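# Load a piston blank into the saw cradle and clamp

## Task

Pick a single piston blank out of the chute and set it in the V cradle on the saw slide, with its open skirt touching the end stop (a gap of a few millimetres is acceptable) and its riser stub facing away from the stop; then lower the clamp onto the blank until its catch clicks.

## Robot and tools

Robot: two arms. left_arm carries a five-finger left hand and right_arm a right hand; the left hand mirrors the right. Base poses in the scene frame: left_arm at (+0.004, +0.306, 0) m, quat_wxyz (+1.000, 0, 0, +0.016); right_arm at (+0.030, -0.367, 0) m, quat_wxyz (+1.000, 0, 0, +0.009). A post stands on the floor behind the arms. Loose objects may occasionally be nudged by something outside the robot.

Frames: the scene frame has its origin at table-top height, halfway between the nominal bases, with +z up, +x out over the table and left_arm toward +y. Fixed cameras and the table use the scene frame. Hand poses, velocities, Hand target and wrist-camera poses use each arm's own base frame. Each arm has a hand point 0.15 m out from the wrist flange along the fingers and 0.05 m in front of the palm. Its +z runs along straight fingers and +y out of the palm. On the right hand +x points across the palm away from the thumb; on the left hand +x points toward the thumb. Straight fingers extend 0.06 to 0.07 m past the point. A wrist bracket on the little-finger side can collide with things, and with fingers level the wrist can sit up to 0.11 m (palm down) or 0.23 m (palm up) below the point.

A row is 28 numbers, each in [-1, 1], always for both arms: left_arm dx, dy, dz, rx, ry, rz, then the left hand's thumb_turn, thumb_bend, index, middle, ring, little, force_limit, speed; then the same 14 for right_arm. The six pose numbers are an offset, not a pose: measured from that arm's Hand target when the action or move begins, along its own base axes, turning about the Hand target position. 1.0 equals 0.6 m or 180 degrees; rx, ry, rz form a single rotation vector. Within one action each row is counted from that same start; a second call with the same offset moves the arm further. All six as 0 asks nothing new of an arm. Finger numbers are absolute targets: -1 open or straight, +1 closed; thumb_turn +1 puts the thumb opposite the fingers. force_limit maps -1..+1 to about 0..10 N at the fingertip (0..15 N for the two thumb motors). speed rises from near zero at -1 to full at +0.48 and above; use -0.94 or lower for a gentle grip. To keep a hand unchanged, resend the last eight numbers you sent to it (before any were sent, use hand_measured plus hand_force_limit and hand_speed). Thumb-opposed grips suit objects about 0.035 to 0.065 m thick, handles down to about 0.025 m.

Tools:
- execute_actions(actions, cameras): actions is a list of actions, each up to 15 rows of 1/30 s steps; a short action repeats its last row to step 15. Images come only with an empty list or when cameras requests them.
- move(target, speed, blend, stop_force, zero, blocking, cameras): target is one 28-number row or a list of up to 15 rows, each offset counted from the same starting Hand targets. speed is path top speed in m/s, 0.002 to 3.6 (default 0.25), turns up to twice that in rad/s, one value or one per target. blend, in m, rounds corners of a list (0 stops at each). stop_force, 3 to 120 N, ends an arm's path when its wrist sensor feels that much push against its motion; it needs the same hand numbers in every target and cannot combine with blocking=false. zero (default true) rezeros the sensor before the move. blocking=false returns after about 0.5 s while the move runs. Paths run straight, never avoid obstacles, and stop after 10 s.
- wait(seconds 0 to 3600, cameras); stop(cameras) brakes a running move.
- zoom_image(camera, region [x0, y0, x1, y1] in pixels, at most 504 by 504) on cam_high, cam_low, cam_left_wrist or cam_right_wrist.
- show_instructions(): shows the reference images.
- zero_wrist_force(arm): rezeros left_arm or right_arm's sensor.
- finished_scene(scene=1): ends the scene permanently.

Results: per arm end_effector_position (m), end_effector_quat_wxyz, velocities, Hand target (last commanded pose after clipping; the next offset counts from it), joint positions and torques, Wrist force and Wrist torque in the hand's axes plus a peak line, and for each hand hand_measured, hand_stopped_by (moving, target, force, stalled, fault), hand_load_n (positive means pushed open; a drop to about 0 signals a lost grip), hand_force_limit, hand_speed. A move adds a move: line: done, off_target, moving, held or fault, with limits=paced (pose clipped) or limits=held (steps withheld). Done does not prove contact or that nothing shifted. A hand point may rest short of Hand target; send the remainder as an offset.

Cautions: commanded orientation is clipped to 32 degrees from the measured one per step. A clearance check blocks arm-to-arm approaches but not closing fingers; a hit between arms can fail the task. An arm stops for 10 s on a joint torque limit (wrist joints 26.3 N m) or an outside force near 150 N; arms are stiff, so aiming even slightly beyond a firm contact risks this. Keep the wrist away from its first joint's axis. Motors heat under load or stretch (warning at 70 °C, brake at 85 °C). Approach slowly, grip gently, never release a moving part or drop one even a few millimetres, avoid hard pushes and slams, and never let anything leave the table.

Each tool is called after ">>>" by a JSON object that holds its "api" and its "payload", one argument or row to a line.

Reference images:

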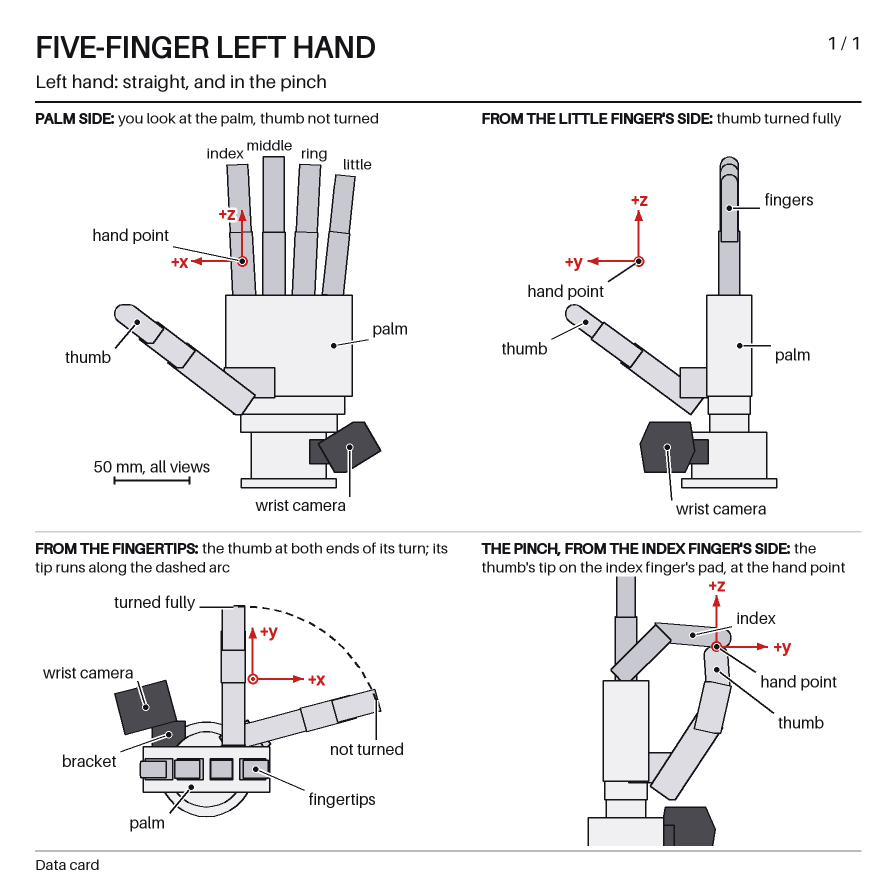

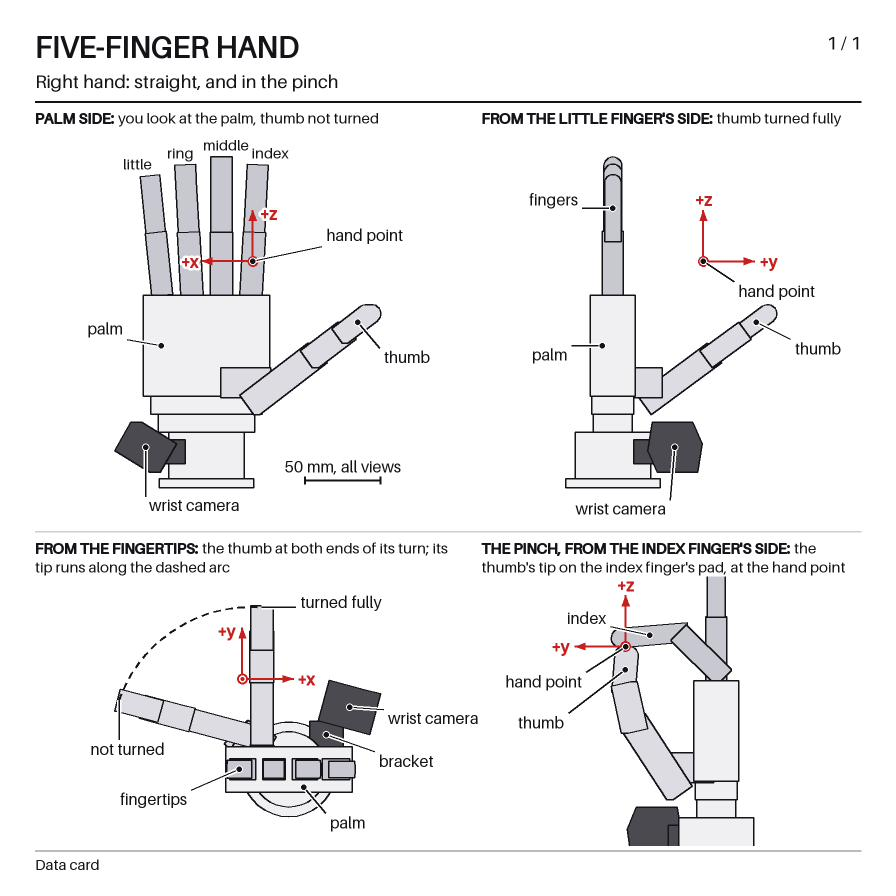

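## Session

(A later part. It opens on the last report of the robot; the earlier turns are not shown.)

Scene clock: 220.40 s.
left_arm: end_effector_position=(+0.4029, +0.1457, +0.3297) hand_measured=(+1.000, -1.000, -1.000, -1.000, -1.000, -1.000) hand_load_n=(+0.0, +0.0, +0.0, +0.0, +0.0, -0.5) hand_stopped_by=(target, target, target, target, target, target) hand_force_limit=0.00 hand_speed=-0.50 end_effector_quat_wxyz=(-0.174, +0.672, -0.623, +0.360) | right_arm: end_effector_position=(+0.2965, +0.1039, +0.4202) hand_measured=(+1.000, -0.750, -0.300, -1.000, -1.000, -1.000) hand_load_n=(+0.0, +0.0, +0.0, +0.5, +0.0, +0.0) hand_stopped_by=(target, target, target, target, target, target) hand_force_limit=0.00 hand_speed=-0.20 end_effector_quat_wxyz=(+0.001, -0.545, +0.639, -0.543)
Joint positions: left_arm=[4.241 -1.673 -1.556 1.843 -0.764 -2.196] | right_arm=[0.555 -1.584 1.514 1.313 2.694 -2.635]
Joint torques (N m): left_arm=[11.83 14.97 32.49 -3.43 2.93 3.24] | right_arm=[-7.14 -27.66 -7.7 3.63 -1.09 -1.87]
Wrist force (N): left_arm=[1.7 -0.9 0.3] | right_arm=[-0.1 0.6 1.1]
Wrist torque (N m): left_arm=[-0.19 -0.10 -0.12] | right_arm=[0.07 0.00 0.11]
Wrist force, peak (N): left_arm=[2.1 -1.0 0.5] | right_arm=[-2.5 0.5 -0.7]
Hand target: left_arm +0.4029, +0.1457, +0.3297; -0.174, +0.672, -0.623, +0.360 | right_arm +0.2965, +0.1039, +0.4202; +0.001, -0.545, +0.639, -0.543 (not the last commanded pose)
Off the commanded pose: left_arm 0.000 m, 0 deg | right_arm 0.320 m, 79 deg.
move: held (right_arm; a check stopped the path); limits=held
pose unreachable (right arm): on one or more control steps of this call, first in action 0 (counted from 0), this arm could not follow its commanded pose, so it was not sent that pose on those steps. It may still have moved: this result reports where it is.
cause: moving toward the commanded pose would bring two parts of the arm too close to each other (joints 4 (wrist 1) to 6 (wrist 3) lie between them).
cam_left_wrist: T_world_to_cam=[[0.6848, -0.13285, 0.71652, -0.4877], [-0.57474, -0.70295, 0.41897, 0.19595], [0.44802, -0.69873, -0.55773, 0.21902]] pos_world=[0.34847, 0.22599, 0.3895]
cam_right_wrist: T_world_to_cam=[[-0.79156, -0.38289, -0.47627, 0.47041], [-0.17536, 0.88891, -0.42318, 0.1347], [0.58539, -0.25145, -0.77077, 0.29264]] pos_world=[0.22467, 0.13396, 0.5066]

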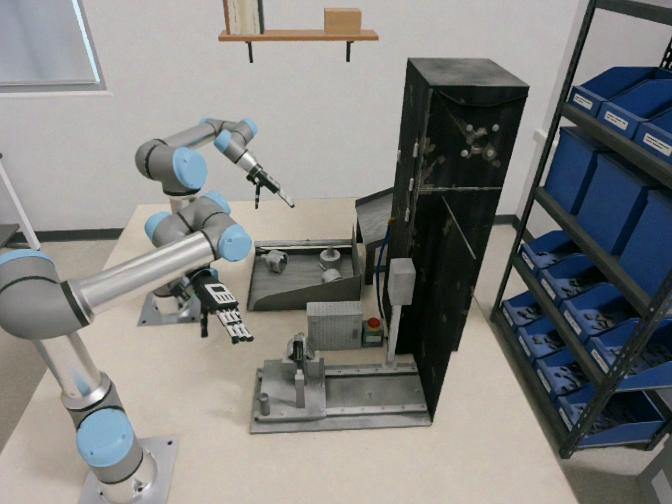

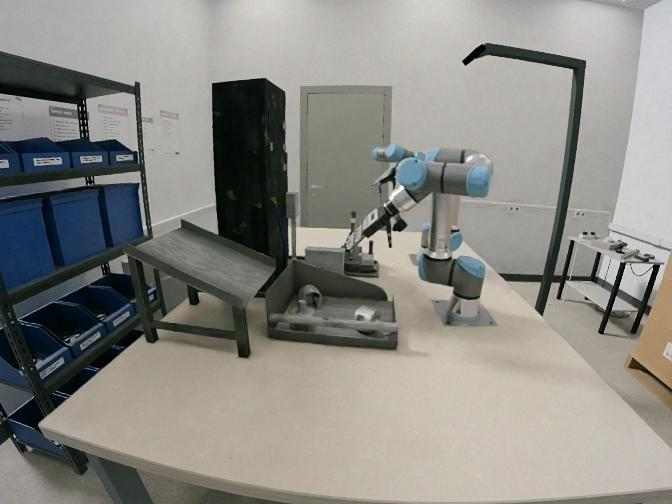

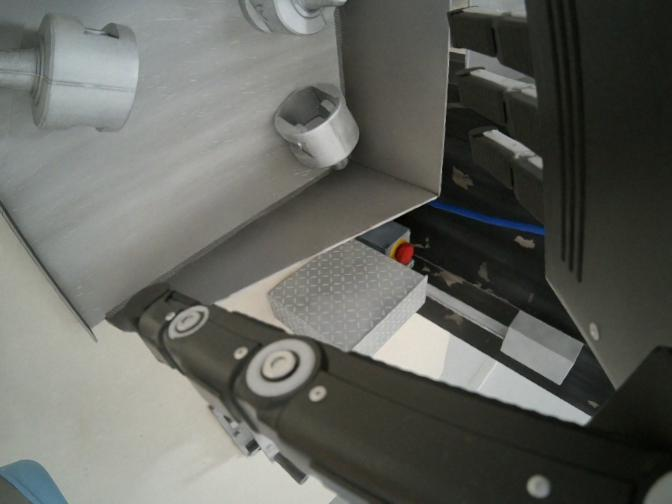

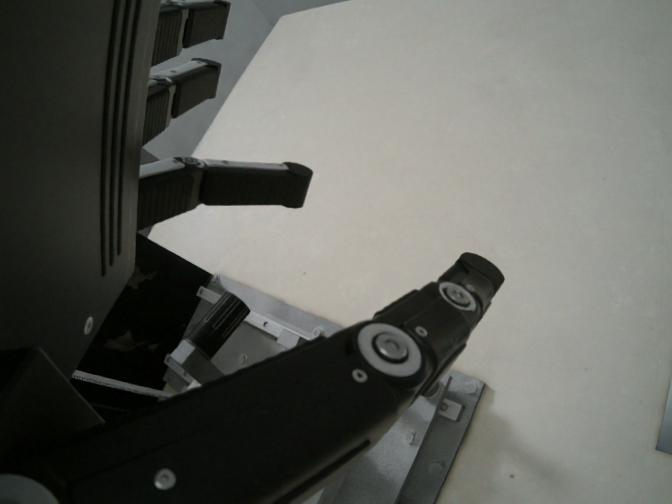

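>>> {"api": "move", "payload": {
  "target": [0,0,0,0,0,0,1,-1,-1,-1,-1,-1,0.0,-0.5,0.03,-0.05,0,-0.3125,-0.001,0.3116,1,-0.75,-0.3,-1,-1,-1,0,-0.2],
  "speed": 0.25,
  "cameras": ["cam_high","cam_right_wrist"]
}}

Scene clock: 226.27 s.
left_arm: end_effector_position=(+0.4029, +0.1457, +0.3297) hand_measured=(+1.000, -1.000, -1.000, -1.000, -1.000, -1.000) hand_load_n=(+0.0, +0.0, +0.0, +0.0, +0.0, +0.0) hand_stopped_by=(target, target, target, target, target, target) hand_force_limit=0.00 hand_speed=-0.50 end_effector_quat_wxyz=(-0.174, +0.672, -0.623, +0.360) | right_arm: end_effector_position=(+0.3145, +0.0740, +0.4202) hand_measured=(+1.000, -0.750, -0.300, -1.000, -1.000, -1.000) hand_load_n=(+0.5, +0.0, +0.0, +0.0, +0.0, +0.0) hand_stopped_by=(target, target, target, target, target, target) hand_force_limit=0.00 hand_speed=-0.20 end_effector_quat_wxyz=(+0.000, +0.707, +0.000, +0.707)
Joint positions: left_arm=[4.241 -1.673 -1.556 1.843 -0.764 -2.196] | right_arm=[0.011 -2.4 2.139 0.261 1.581 -4.712]
Joint torques (N m): left_arm=[11.08 15.11 32.55 -3.44 2.83 3.11] | right_arm=[-8.02 2.16 -10.58 1.02 -2.31 1.01]
Wrist force (N): left_arm=[1.8 -1.0 0.6] | right_arm=[0.4 -0.7 1.4]
Wrist torque (N m): left_arm=[-0.21 -0.10 -0.11] | right_arm=[-0.20 -0.05 0.18]
Wrist force, peak (N): left_arm=[1.9 -1.3 0.6] | right_arm=[0.7 -1.1 1.4]
Hand target: left_arm +0.4029, +0.1457, +0.3297; -0.174, +0.672, -0.623, +0.360 | right_arm +0.3145, +0.0739, +0.4202; -0.001, +0.707, +0.000, +0.707
Off the commanded pose: left_arm 0.000 m, 0 deg | right_arm 0.000 m, 0 deg.
move: done
cam_right_wrist: T_world_to_cam=[[-0.00908, -0.95158, 0.30728, -0.06011], [-0.54623, -0.25267, -0.79862, 0.52336], [0.83759, -0.1751, -0.51748, 0.08311]] pos_world=[0.21572, 0.08959, 0.47944]

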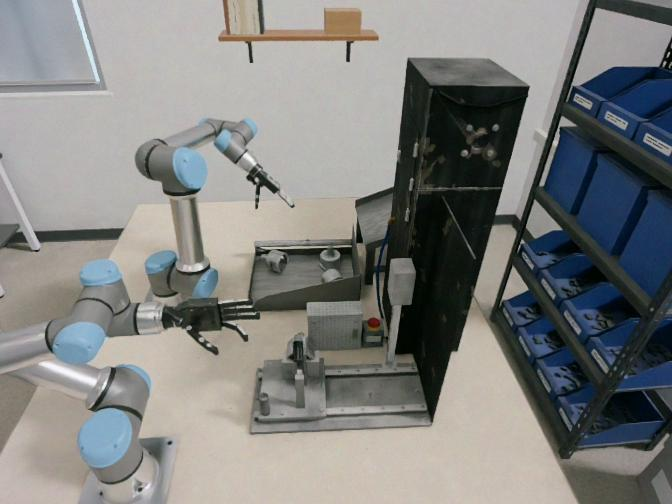

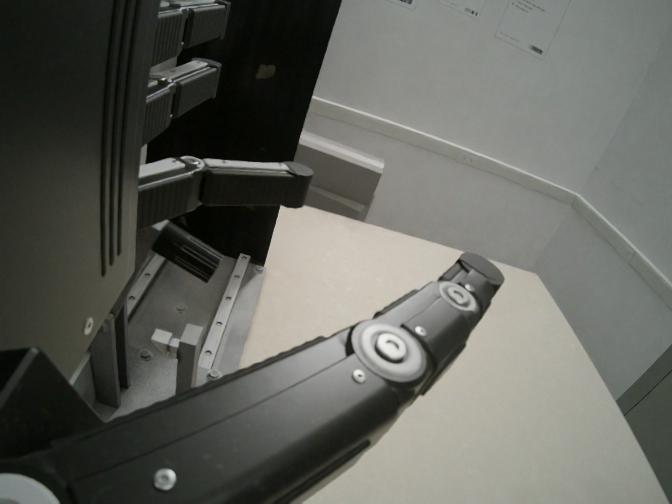

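>>> {"api": "move", "payload": {
  "target": [0,0,0,0,0,0,1,-1,-1,-1,-1,-1,0.0,-0.5,0.2433,0.1832,-0.1,0,0,0,1,-0.75,-0.3,-1,-1,-1,0,-0.2],
  "speed": 0.15,
  "cameras": ["all"]
}}

>>> {"api": "zoom_image", "payload": {
  "camera": "cam_low",
  "region": [300, 160, 400, 280]
}}

>>> {"api": "zoom_image", "payload": {
  "camera": "cam_high",
  "region": [230, 270, 350, 420]
}}

Scene clock: 229.93 s.
left_arm: end_effector_position=(+0.4029, +0.1457, +0.3297) hand_measured=(+1.000, -1.000, -1.000, -1.000, -1.000, -1.000) hand_load_n=(+0.5, +0.0, +0.0, +0.0, +0.0, +0.0) hand_stopped_by=(target, target, target, target, target, target) hand_force_limit=0.00 hand_speed=-0.50 end_effector_quat_wxyz=(-0.174, +0.672, -0.623, +0.360) | right_arm: end_effector_position=(+0.4604, +0.1838, +0.3602) hand_measured=(+1.000, -0.750, -0.300, -1.000, -1.000, -1.000) hand_load_n=(+0.5, +0.0, +0.0, +0.0, +0.0, +0.0) hand_stopped_by=(target, target, target, target, target, target) hand_force_limit=0.00 hand_speed=-0.20 end_effector_quat_wxyz=(-0.001, +0.707, +0.000, +0.707)
Joint positions: left_arm=[4.241 -1.673 -1.556 1.843 -0.764 -2.196] | right_arm=[0.432 -1.783 2.007 -0.224 2.002 -4.712]
Joint torques (N m): left_arm=[11.58 14.73 32.07 -3.5 2.77 3.04] | right_arm=[8.2 -3.62 -29.24 -3.32 2.65 -2.33]
Wrist force (N): left_arm=[1.9 -1.0 0.4] | right_arm=[0.8 -0.8 1.2]
Wrist torque (N m): left_arm=[-0.20 -0.12 -0.10] | right_arm=[-0.21 -0.13 0.22]
Wrist force, peak (N): left_arm=[1.8 -1.4 0.6] | right_arm=[0.4 -1.5 1.9]
Hand target: left_arm +0.4029, +0.1457, +0.3297; -0.174, +0.672, -0.623, +0.360 | right_arm +0.4605, +0.1838, +0.3602; -0.001, +0.707, +0.000, +0.707
Off the commanded pose: left_arm 0.000 m, 0 deg | right_arm 0.000 m, 0 deg.
move: done
cam_left_wrist: T_world_to_cam=[[0.6848, -0.13285, 0.71652, -0.4877], [-0.57474, -0.70295, 0.41897, 0.19595], [0.44802, -0.69873, -0.55773, 0.21902]] pos_world=[0.34847, 0.22599, 0.3895]
cam_right_wrist: T_world_to_cam=[[-0.00855, -0.95162, 0.30716, 0.06391], [-0.54614, -0.25287, -0.79861, 0.58286], [0.83765, -0.17459, -0.51756, -0.05103]] pos_world=[0.36162, 0.19929, 0.41944]

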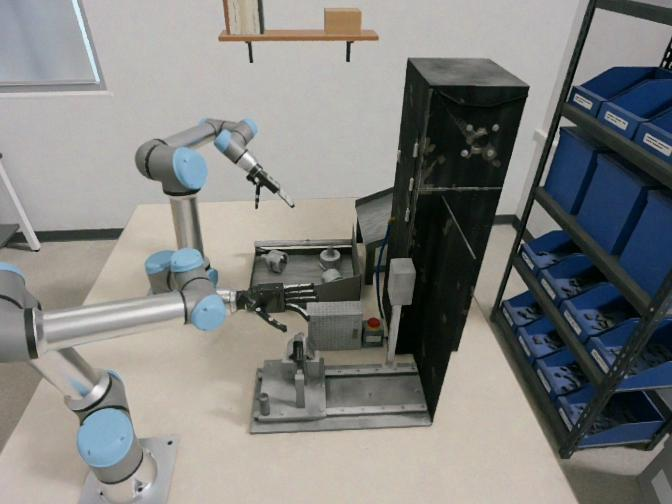

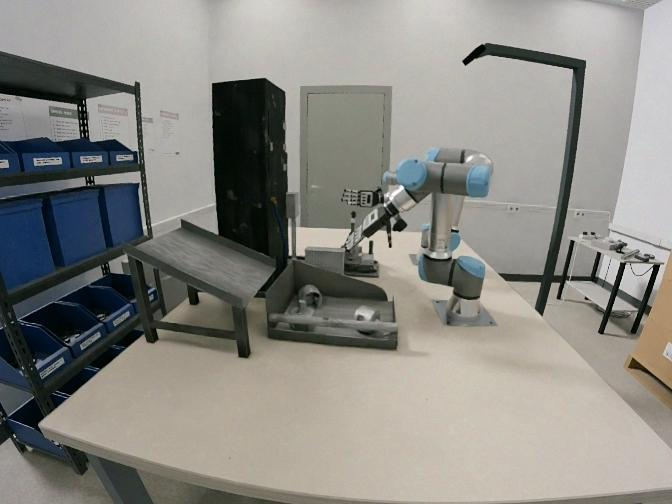

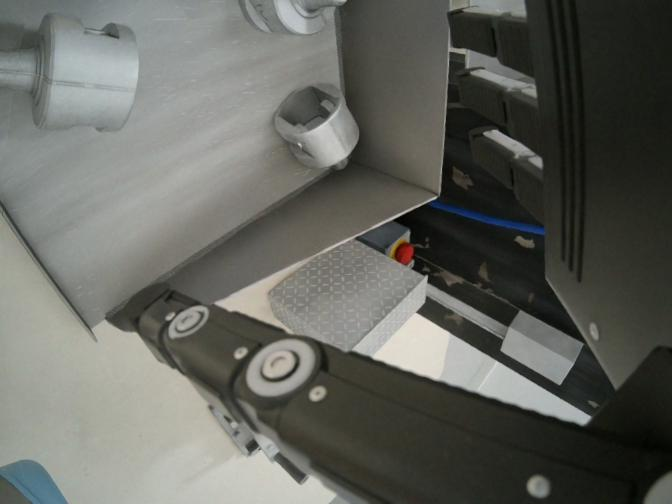

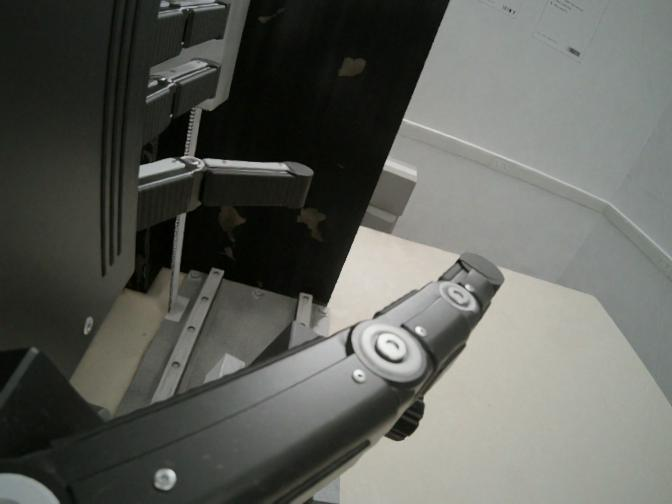

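Scaled by 4.200 from the camera's image (finer frame: 960x720).

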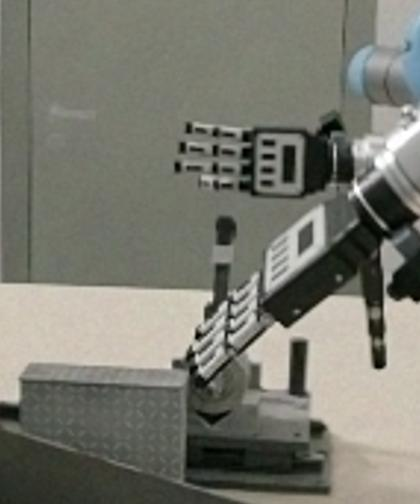

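Scaled by 3.360 from the camera's image (finer frame: 960x720).

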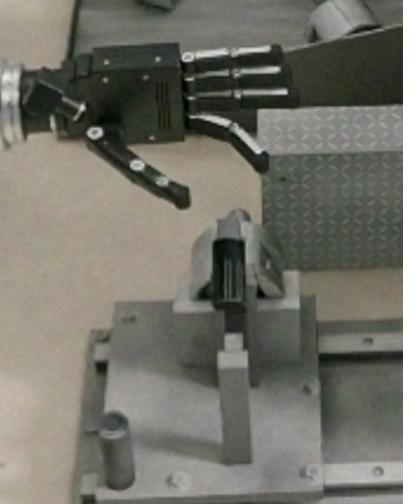

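>>> {"api": "move", "payload": {
  "target": [0,0,0,0,0,0,1,-1,-1,-1,-1,-1,0.0,-0.5,0.0117,-0.0018,-0.045,0,0,0,1,-0.75,-0.3,-1,-1,-1,0,-0.2],
  "speed": 0.05,
  "stop_force": 4,
  "cameras": ["all"]
}}

>>> {"api": "zoom_image", "payload": {
  "camera": "cam_high",
  "region": [260, 290, 350, 380]
}}

>>> {"api": "zoom_image", "payload": {
  "camera": "cam_low",
  "region": [310, 180, 390, 260]
}}

Scene clock: 235.00 s.
left_arm: end_effector_position=(+0.4029, +0.1457, +0.3297) hand_measured=(+1.000, -1.000, -1.000, -1.000, -1.000, -1.000) hand_load_n=(+0.0, +0.0, +0.0, +0.0, +0.0, +0.0) hand_stopped_by=(target, target, target, target, target, target) hand_force_limit=0.00 hand_speed=-0.50 end_effector_quat_wxyz=(-0.174, +0.672, -0.623, +0.360) | right_arm: end_effector_position=(+0.4675, +0.1827, +0.3332) hand_measured=(+1.000, -0.750, -0.300, -1.000, -1.000, -1.000) hand_load_n=(+0.0, -0.5, +0.0, +0.0, +0.0, +0.0) hand_stopped_by=(target, target, target, target, target, target) hand_force_limit=0.00 hand_speed=-0.20 end_effector_quat_wxyz=(-0.001, +0.707, +0.000, +0.707)
Joint positions: left_arm=[4.241 -1.673 -1.556 1.843 -0.764 -2.196] | right_arm=[0.419 -1.754 2.056 -0.302 1.989 -4.712]
Joint torques (N m): left_arm=[10.85 15.21 32.16 -3.39 2.67 3] | right_arm=[-8.74 -3.31 -9.69 -3.61 -2.34 -1.96]
Wrist force (N): left_arm=[1.9 -0.7 0.5] | right_arm=[0.5 -0.9 1.5]
Wrist torque (N m): left_arm=[-0.16 -0.12 -0.10] | right_arm=[-0.25 -0.09 0.20]
Wrist force, peak (N): left_arm=[2.0 -1.3 0.8] | right_arm=[0.5 -0.9 1.8]
Hand target: left_arm +0.4029, +0.1457, +0.3297; -0.174, +0.672, -0.623, +0.360 | right_arm +0.4675, +0.1827, +0.3332; -0.001, +0.707, +0.000, +0.707
Off the commanded pose: left_arm 0.000 m, 0 deg | right_arm 0.000 m, 0 deg.
move: done
cam_left_wrist: T_world_to_cam=[[0.6848, -0.13285, 0.71652, -0.4877], [-0.57474, -0.70295, 0.41897, 0.19595], [0.44802, -0.69873, -0.55773, 0.21902]] pos_world=[0.34847, 0.22599, 0.3895]
cam_right_wrist: T_world_to_cam=[[-0.00855, -0.95162, 0.30716, 0.07131], [-0.54614, -0.25287, -0.79861, 0.56493], [0.83765, -0.17459, -0.51756, -0.07112]] pos_world=[0.36872, 0.19829, 0.39244]

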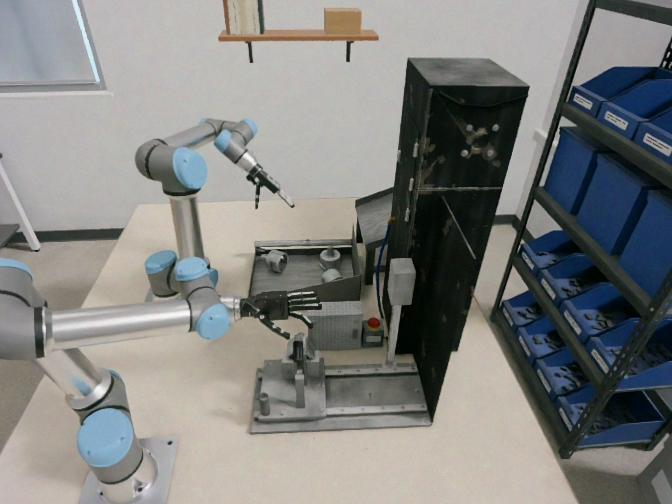

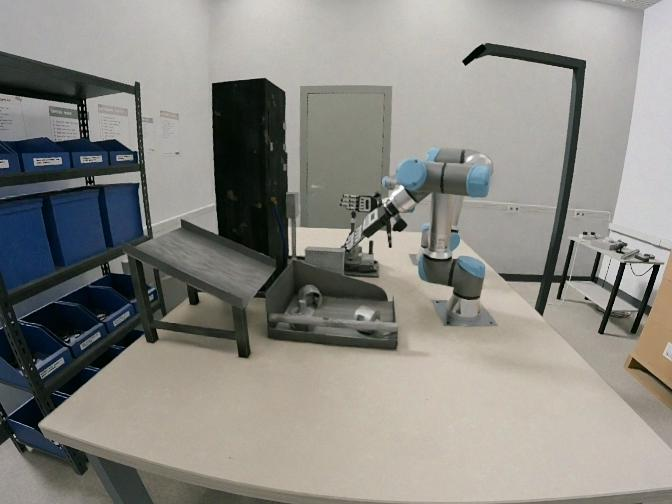

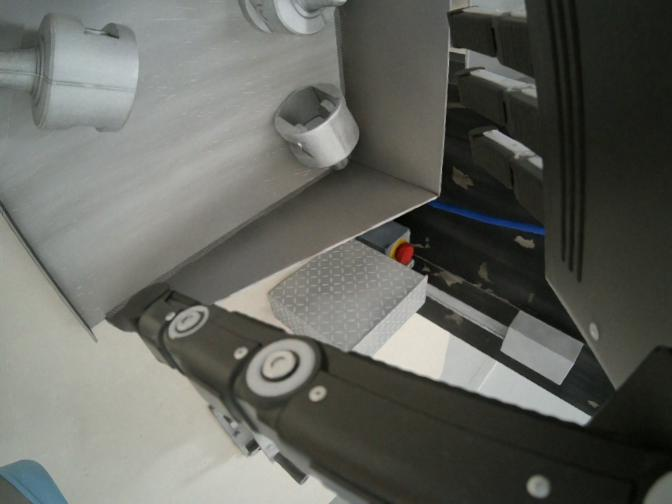

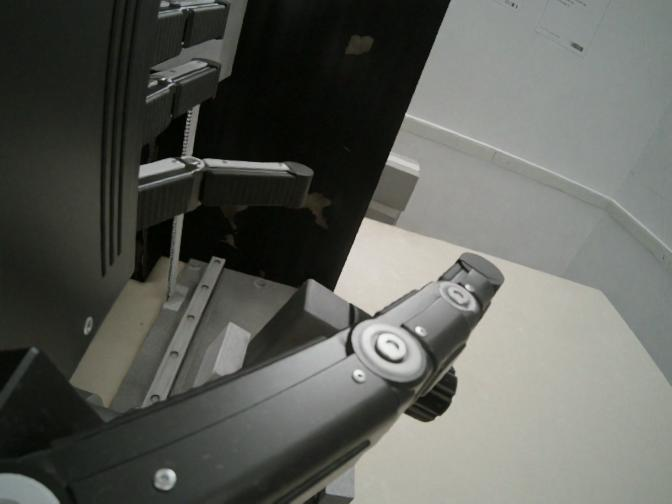

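Scaled by 5.600 from the camera's image (finer frame: 960x720).

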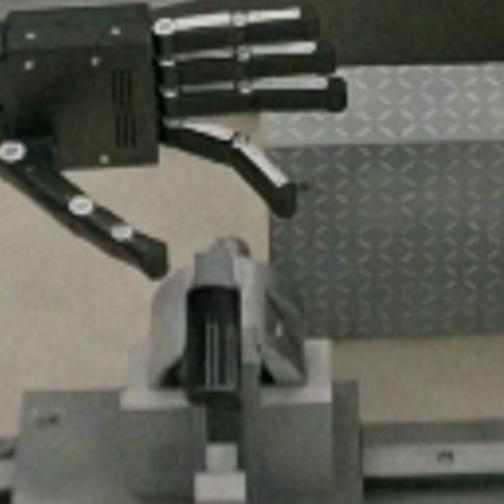

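Scaled by 6.300 from the camera's image (finer frame: 960x720).

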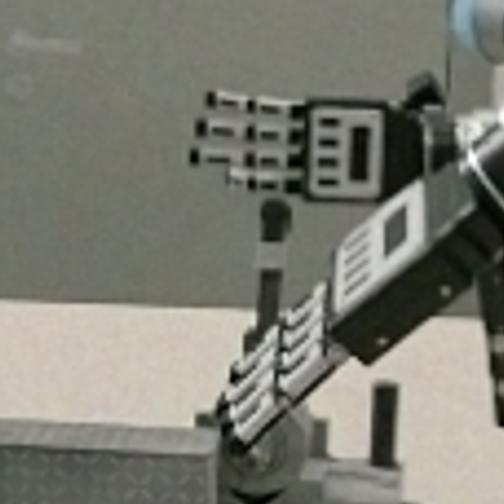

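>>> {"api": "move", "payload": {
  "target": [0,0,0,0,0,0,1,-1,-1,-1,-1,-1,0.0,-0.5,0.0,0.0,-0.0583,0,0,0,1,-0.75,-0.3,-1,-1,-1,0,-0.2],
  "speed": 0.03,
  "stop_force": 4,
  "cameras": ["cam_high","cam_low","cam_right_wrist"]
}}

>>> {"api": "zoom_image", "payload": {
  "camera": "cam_high",
  "region": [260, 290, 350, 380]
}}

>>> {"api": "zoom_image", "payload": {
  "camera": "cam_low",
  "region": [310, 180, 390, 260]
}}

Scene clock: 238.07 s.
left_arm: end_effector_position=(+0.4029, +0.1457, +0.3297) hand_measured=(+1.000, -1.000, -1.000, -1.000, -1.000, -1.000) hand_load_n=(+0.0, +0.0, +0.0, +0.0, +0.0, +0.0) hand_stopped_by=(target, target, target, target, target, target) hand_force_limit=0.00 hand_speed=-0.50 end_effector_quat_wxyz=(-0.174, +0.672, -0.623, +0.360) | right_arm: end_effector_position=(+0.4675, +0.1827, +0.2982) hand_measured=(+1.000, -0.750, -0.300, -1.000, -1.000, -1.000) hand_load_n=(+0.5, +0.0, +0.0, +0.0, +0.0, +0.0) hand_stopped_by=(target, target, target, target, target, target) hand_force_limit=0.00 hand_speed=-0.20 end_effector_quat_wxyz=(-0.001, +0.707, +0.000, +0.707)
Joint positions: left_arm=[4.241 -1.673 -1.556 1.843 -0.764 -2.196] | right_arm=[0.419 -1.721 2.124 -0.403 1.989 -4.712]
Joint torques (N m): left_arm=[10.55 14.56 32.06 -3.38 2.61 2.97] | right_arm=[-7.98 -5.19 -7.78 -3.85 -2.08 -2.11]
Wrist force (N): left_arm=[2.0 -0.7 0.7] | right_arm=[0.5 -0.7 1.2]
Wrist torque (N m): left_arm=[-0.16 -0.13 -0.10] | right_arm=[-0.19 -0.07 0.19]
Wrist force, peak (N): left_arm=[2.0 -1.2 0.5] | right_arm=[0.5 -1.0 1.8]
Hand target: left_arm +0.4029, +0.1457, +0.3297; -0.174, +0.672, -0.623, +0.360 | right_arm +0.4675, +0.1827, +0.2982; -0.001, +0.707, +0.000, +0.707
Off the commanded pose: left_arm 0.000 m, 0 deg | right_arm 0.000 m, 0 deg.
move: done
cam_right_wrist: T_world_to_cam=[[-0.00855, -0.95162, 0.30716, 0.08206], [-0.54614, -0.25287, -0.79861, 0.53697], [0.83765, -0.17459, -0.51756, -0.08924]] pos_world=[0.36872, 0.19829, 0.35744]

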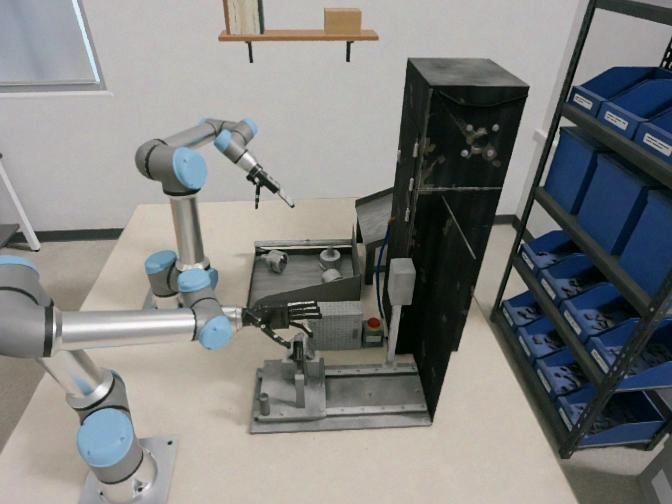

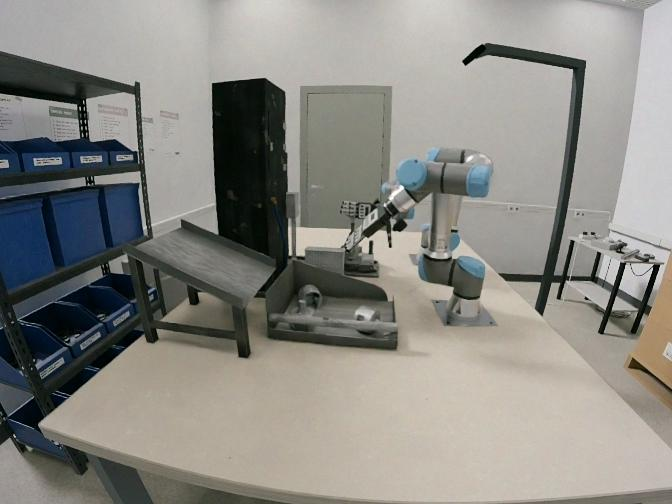

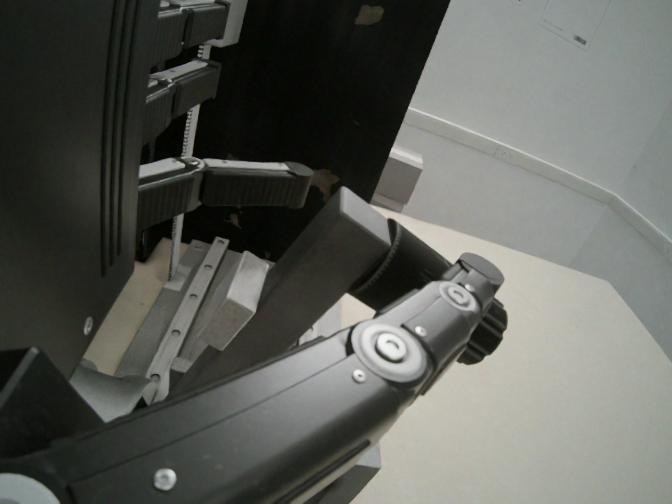

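Scaled by 5.600 from the camera's image (finer frame: 960x720).

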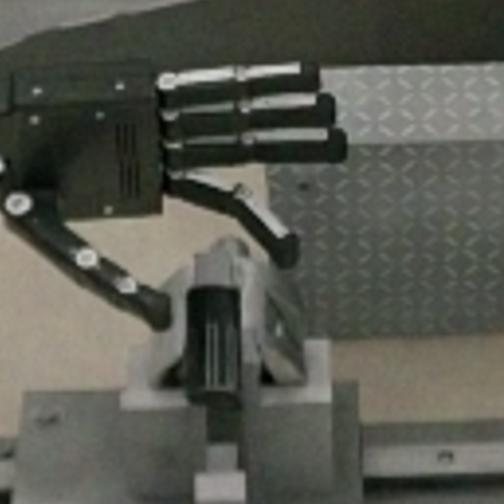

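Scaled by 6.300 from the camera's image (finer frame: 960x720).

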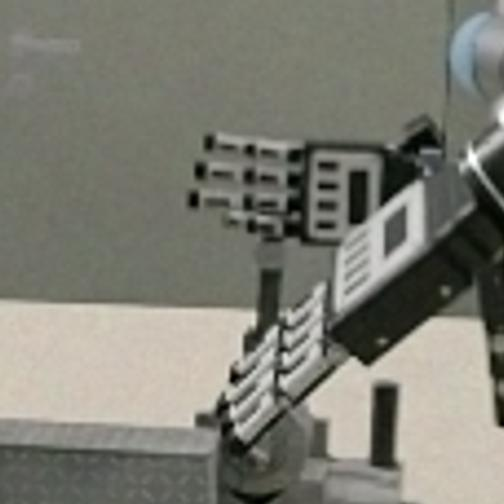

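>>> {"api": "zoom_image", "payload": {
  "camera": "cam_right_wrist",
  "region": [200, 150, 540, 420]
}}

Scaled by 1.482 from the camera's image (finer frame: 960x720).

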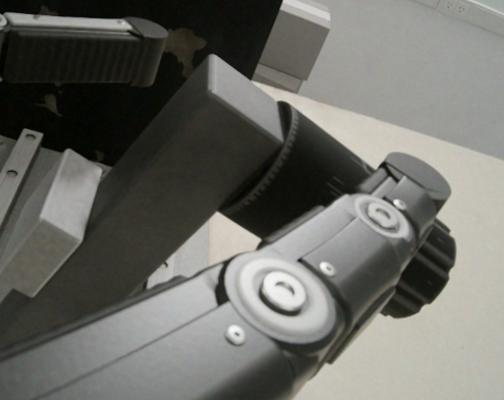

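>>> {"api": "move", "payload": {
  "target": [0,0,0,0,0,0,1,-1,-1,-1,-1,-1,0.0,-0.5,0.0,0.0,-0.015,0,0,0,1,-0.75,-0.3,-1,-1,-1,0,-0.2],
  "speed": 0.03,
  "stop_force": 4,
  "cameras": []
}}

>>> {"api": "move", "payload": {
  "target": [0,0,0,0,0,0,1,-1,-1,-1,-1,-1,0.0,-0.5,0.0,0.0,0,0,0,0,1,0.1,0.3,-1,-1,-1,-0.6,-0.85],
  "cameras": ["cam_high","cam_low","cam_right_wrist"]
}}

>>> {"api": "zoom_image", "payload": {
  "camera": "cam_high",
  "region": [260, 290, 350, 380]
}}

>>> {"api": "zoom_image", "payload": {
  "camera": "cam_right_wrist",
  "region": [150, 100, 540, 420]
}}

Scene clock: 246.40 s.
left_arm: end_effector_position=(+0.4029, +0.1457, +0.3297) hand_measured=(+1.000, -1.000, -1.000, -1.000, -1.000, -1.000) hand_load_n=(+0.0, +0.0, +0.0, +0.0, +0.0, +0.0) hand_stopped_by=(target, target, target, target, target, target) hand_force_limit=0.00 hand_speed=-0.50 end_effector_quat_wxyz=(-0.174, +0.672, -0.623, +0.360) | right_arm: end_effector_position=(+0.4675, +0.1827, +0.2892) hand_measured=(+1.000, -0.750, -0.300, -1.000, -1.000, -1.000) hand_load_n=(+0.5, +0.0, +0.0, +0.0, +0.0, +0.0) hand_stopped_by=(target, target, target, target, target, target) hand_force_limit=0.00 hand_speed=-0.20 end_effector_quat_wxyz=(-0.001, +0.707, +0.000, +0.707)
Joint positions: left_arm=[4.241 -1.673 -1.556 1.843 -0.764 -2.196] | right_arm=[0.419 -1.711 2.141 -0.43 1.989 -4.712]
Joint torques (N m): left_arm=[10.35 15.49 31.93 -3.4 2.7 3.02] | right_arm=[-0.4 -3.44 -8.85 -3.63 -0.99 -0.35]
Wrist force (N): left_arm=[1.9 -0.7 0.6] | right_arm=[0.5 -1.0 1.2]
Wrist torque (N m): left_arm=[-0.17 -0.11 -0.11] | right_arm=[-0.23 -0.06 0.18]
Wrist force, peak (N): left_arm=[1.9 -1.2 0.8] | right_arm=[0.5 -0.9 1.6]
Hand target: left_arm +0.4029, +0.1457, +0.3297; -0.174, +0.672, -0.623, +0.360 | right_arm +0.4675, +0.1827, +0.2892; -0.001, +0.707, +0.000, +0.707
Off the commanded pose: left_arm 0.000 m, 0 deg | right_arm 0.000 m, 0 deg.
move: done

Scene clock: 247.53 s.
left_arm: end_effector_position=(+0.4029, +0.1457, +0.3297) hand_measured=(+1.000, -1.000, -1.000, -1.000, -1.000, -1.000) hand_load_n=(+0.0, +0.0, +0.0, +0.0, +0.0, +0.0) hand_stopped_by=(target, target, target, target, target, target) hand_force_limit=0.00 hand_speed=-0.50 end_effector_quat_wxyz=(-0.174, +0.672, -0.623, +0.360) | right_arm: end_effector_position=(+0.4675, +0.1827, +0.2892) hand_measured=(+1.000, -0.582, +0.060, -1.000, -1.000, -1.000) hand_load_n=(+0.0, +3.5, +4.0, +0.0, +0.0, +0.0) hand_stopped_by=(target, force, force, target, target, target) hand_force_limit=-0.60 hand_speed=-0.85 end_effector_quat_wxyz=(-0.001, +0.707, +0.000, +0.707)
Joint positions: left_arm=[4.241 -1.673 -1.556 1.843 -0.764 -2.196] | right_arm=[0.419 -1.711 2.141 -0.43 1.989 -4.712]
Joint torques (N m): left_arm=[10.03 15.29 32.02 -3.32 2.53 2.91] | right_arm=[0.61 -4.57 -10.76 -3.65 -0.31 -0.39]
Wrist force (N): left_arm=[1.5 -1.2 0.7] | right_arm=[0.2 -1.8 1.8]
Wrist torque (N m): left_arm=[-0.24 -0.06 -0.12] | right_arm=[-0.34 -0.05 0.21]
Wrist force, peak (N): left_arm=[2.0 -0.9 0.7] | right_arm=[0.1 -1.8 2.4]
Hand target: left_arm +0.4029, +0.1457, +0.3297; -0.174, +0.672, -0.623, +0.360 | right_arm +0.4675, +0.1827, +0.2892; -0.001, +0.707, +0.000, +0.707
Off the commanded pose: left_arm 0.000 m, 0 deg | right_arm 0.000 m, 0 deg.
move: done
cam_right_wrist: T_world_to_cam=[[-0.00855, -0.95162, 0.30716, 0.08482], [-0.54619, -0.25286, -0.79858, 0.52979], [0.83762, -0.1746, -0.5176, -0.09387]] pos_world=[0.36872, 0.19829, 0.34844]

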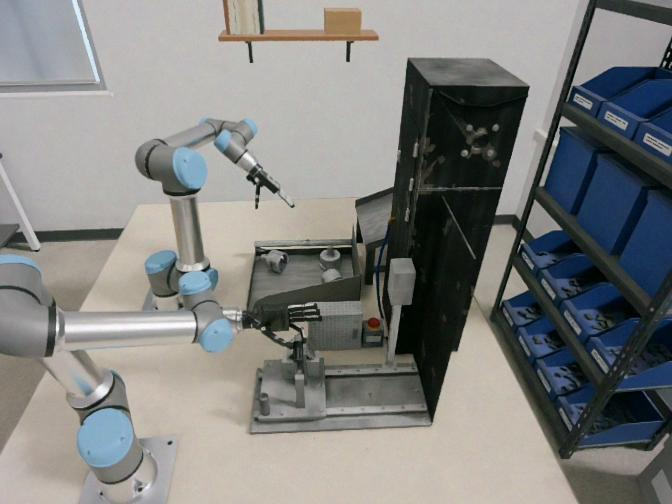

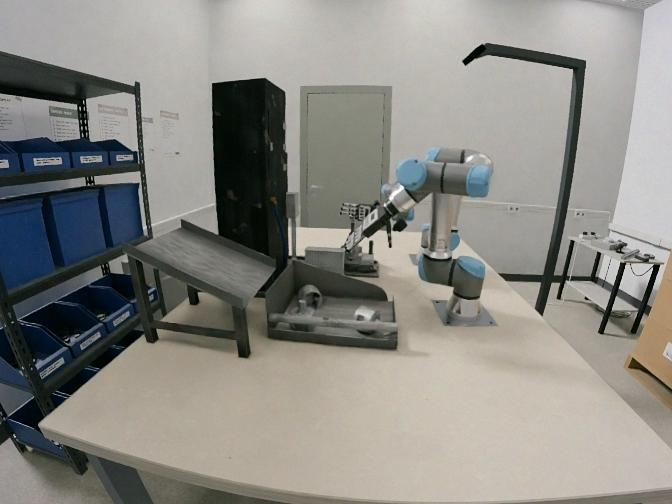

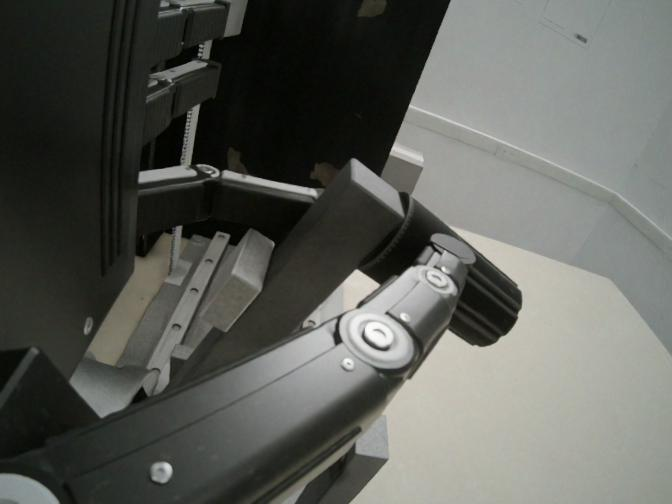

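Scaled by 5.600 from the camera's image (finer frame: 960x720).

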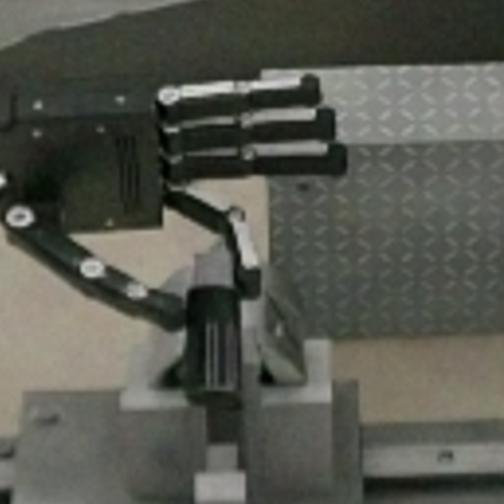

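Scaled by 1.292 from the camera's image (finer frame: 960x720).

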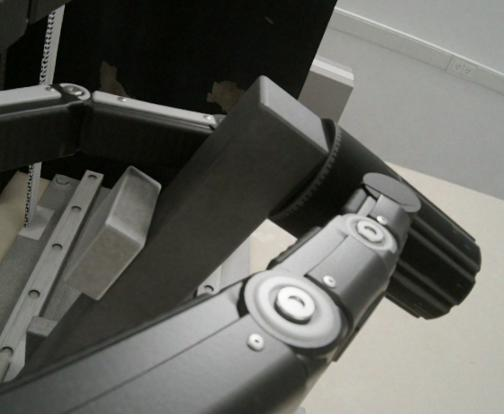

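>>> {"api": "move", "payload": {
  "target": [0,0,0,0,0,0,1,-1,-1,-1,-1,-1,0.0,-0.5,0,0,0,0,0,0,1,-0.8,-0.4,-0.4,-0.4,-0.4,0,-0.2],
  "cameras": []
}}

>>> {"api": "move", "payload": {
  "target": [
    [0,0,0,0,0,0,1,-1,-1,-1,-1,-1,0.0,-0.5,-0.008,0.0,0.17,0,0,0,1,-0.8,-0.4,-0.4,-0.4,-0.4,0,-0.2],
    [0,0,0,0,0,0,1,-1,-1,-1,-1,-1,0.0,-0.5,-0.02,-0.06,0.21,0.6056,0,0,1,-0.8,-0.4,-0.4,-0.4,-0.4,0,-0.2]
  ],
  "speed": [0.08,0.2],
  "blend": 0.02,
  "cameras": ["all"]
}}

Scene clock: 256.23 s.
left_arm: end_effector_position=(+0.4029, +0.1457, +0.3297) hand_measured=(+1.000, -1.000, -1.000, -1.000, -1.000, -1.000) hand_load_n=(+0.0, +0.0, +0.0, +0.0, +0.0, +0.0) hand_stopped_by=(target, target, target, target, target, target) hand_force_limit=0.00 hand_speed=-0.50 end_effector_quat_wxyz=(-0.174, +0.672, -0.623, +0.360) | right_arm: end_effector_position=(+0.4675, +0.1827, +0.2892) hand_measured=(+1.000, -0.800, -0.400, -0.400, -0.400, -0.400) hand_load_n=(+0.5, +0.0, +0.0, +0.0, +0.0, +0.0) hand_stopped_by=(target, target, target, target, target, target) hand_force_limit=0.00 hand_speed=-0.20 end_effector_quat_wxyz=(-0.001, +0.707, +0.000, +0.707)
Joint positions: left_arm=[4.241 -1.673 -1.556 1.843 -0.764 -2.196] | right_arm=[0.419 -1.711 2.141 -0.43 1.989 -4.712]
Joint torques (N m): left_arm=[9.83 15.22 31.94 -3.36 2.56 3.02] | right_arm=[3.32 -9.69 -25.65 -1.37 0.58 -0.35]
Wrist force (N): left_arm=[1.8 -0.9 0.5] | right_arm=[0.7 -0.6 1.4]
Wrist torque (N m): left_arm=[-0.19 -0.12 -0.10] | right_arm=[-0.18 -0.12 0.22]
Wrist force, peak (N): left_arm=[2.1 -0.8 0.6] | right_arm=[0.6 -1.8 2.5]
Hand target: left_arm +0.4029, +0.1457, +0.3297; -0.174, +0.672, -0.623, +0.360 | right_arm +0.4675, +0.1827, +0.2892; -0.001, +0.707, +0.000, +0.707
Off the commanded pose: left_arm 0.000 m, 0 deg | right_arm 0.000 m, 0 deg.
move: done

Scene clock: 262.83 s.
left_arm: end_effector_position=(+0.4029, +0.1457, +0.3297) hand_measured=(+1.000, -1.000, -1.000, -1.000, -1.000, -1.000) hand_load_n=(+0.0, +0.0, +0.0, +0.0, +0.0, +0.0) hand_stopped_by=(target, target, target, target, target, target) hand_force_limit=0.00 hand_speed=-0.50 end_effector_quat_wxyz=(-0.174, +0.672, -0.623, +0.360) | right_arm: end_effector_position=(+0.4555, +0.1467, +0.4152) hand_measured=(+1.000, -0.800, -0.400, -0.400, -0.400, -0.400) hand_load_n=(+0.0, +0.0, +0.0, +0.0, +0.0, +0.0) hand_stopped_by=(target, target, target, target, target, target) hand_force_limit=0.00 hand_speed=-0.20 end_effector_quat_wxyz=(+0.576, -0.410, +0.576, -0.411)
Joint positions: left_arm=[4.241 -1.673 -1.556 1.843 -0.764 -2.196] | right_arm=[-0.18 -2.08 2.009 0.07 1.391 -2.809]
Joint torques (N m): left_arm=[9.24 14.83 31.7 -3.32 2.46 3.02] | right_arm=[-6.88 -10.89 -10.01 -3.84 -2.65 2.16]
Wrist force (N): left_arm=[1.8 -0.9 0.8] | right_arm=[0.2 2.0 -0.7]
Wrist torque (N m): left_arm=[-0.20 -0.09 -0.11] | right_arm=[0.41 0.04 0.12]
Wrist force, peak (N): left_arm=[2.1 -1.2 0.3] | right_arm=[0.3 2.5 -0.6]
Hand target: left_arm +0.4029, +0.1457, +0.3297; -0.174, +0.672, -0.623, +0.360 | right_arm +0.4555, +0.1467, +0.4152; +0.576, -0.410, +0.576, -0.411
Off the commanded pose: left_arm 0.000 m, 0 deg | right_arm 0.000 m, 0 deg.
move: done
cam_left_wrist: T_world_to_cam=[[0.6848, -0.13285, 0.71652, -0.4877], [-0.57474, -0.70295, 0.41897, 0.19595], [0.44802, -0.69873, -0.55773, 0.21902]] pos_world=[0.34847, 0.22599, 0.3895]
cam_right_wrist: T_world_to_cam=[[-0.00858, 0.0194, -0.99977, 0.41199], [-0.54613, 0.83744, 0.02094, 0.11446], [0.83766, 0.54619, 0.00341, -0.34701]] pos_world=[0.35672, 0.08568, 0.41068]

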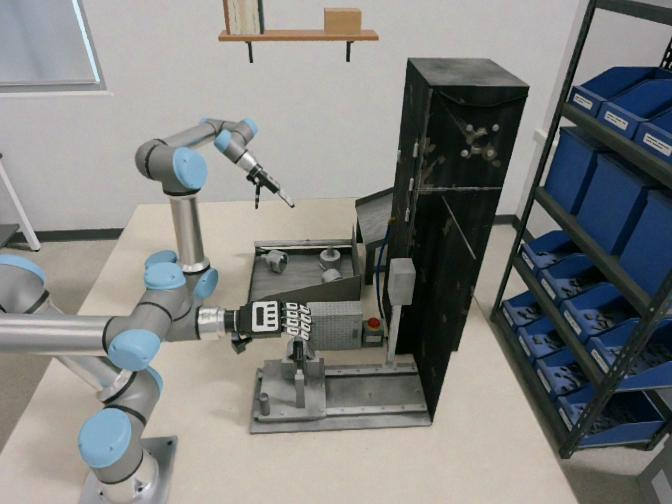

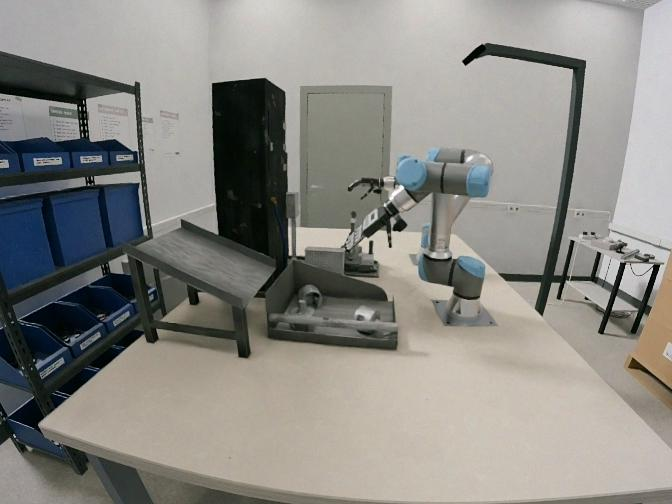

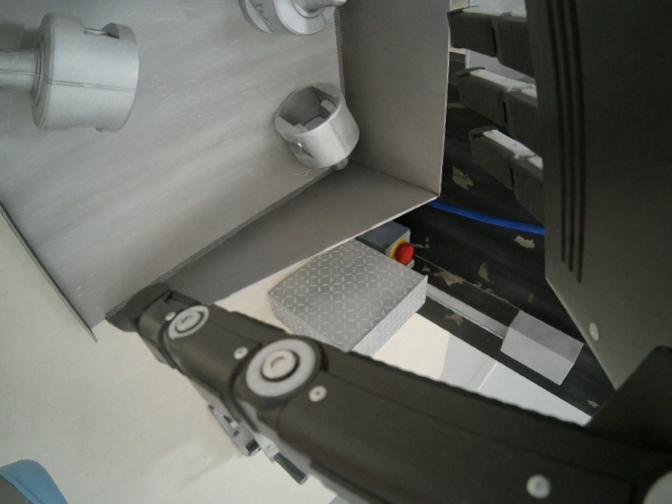

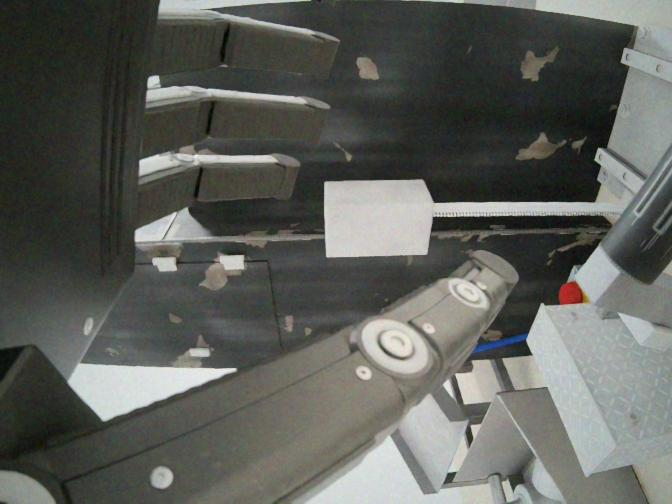

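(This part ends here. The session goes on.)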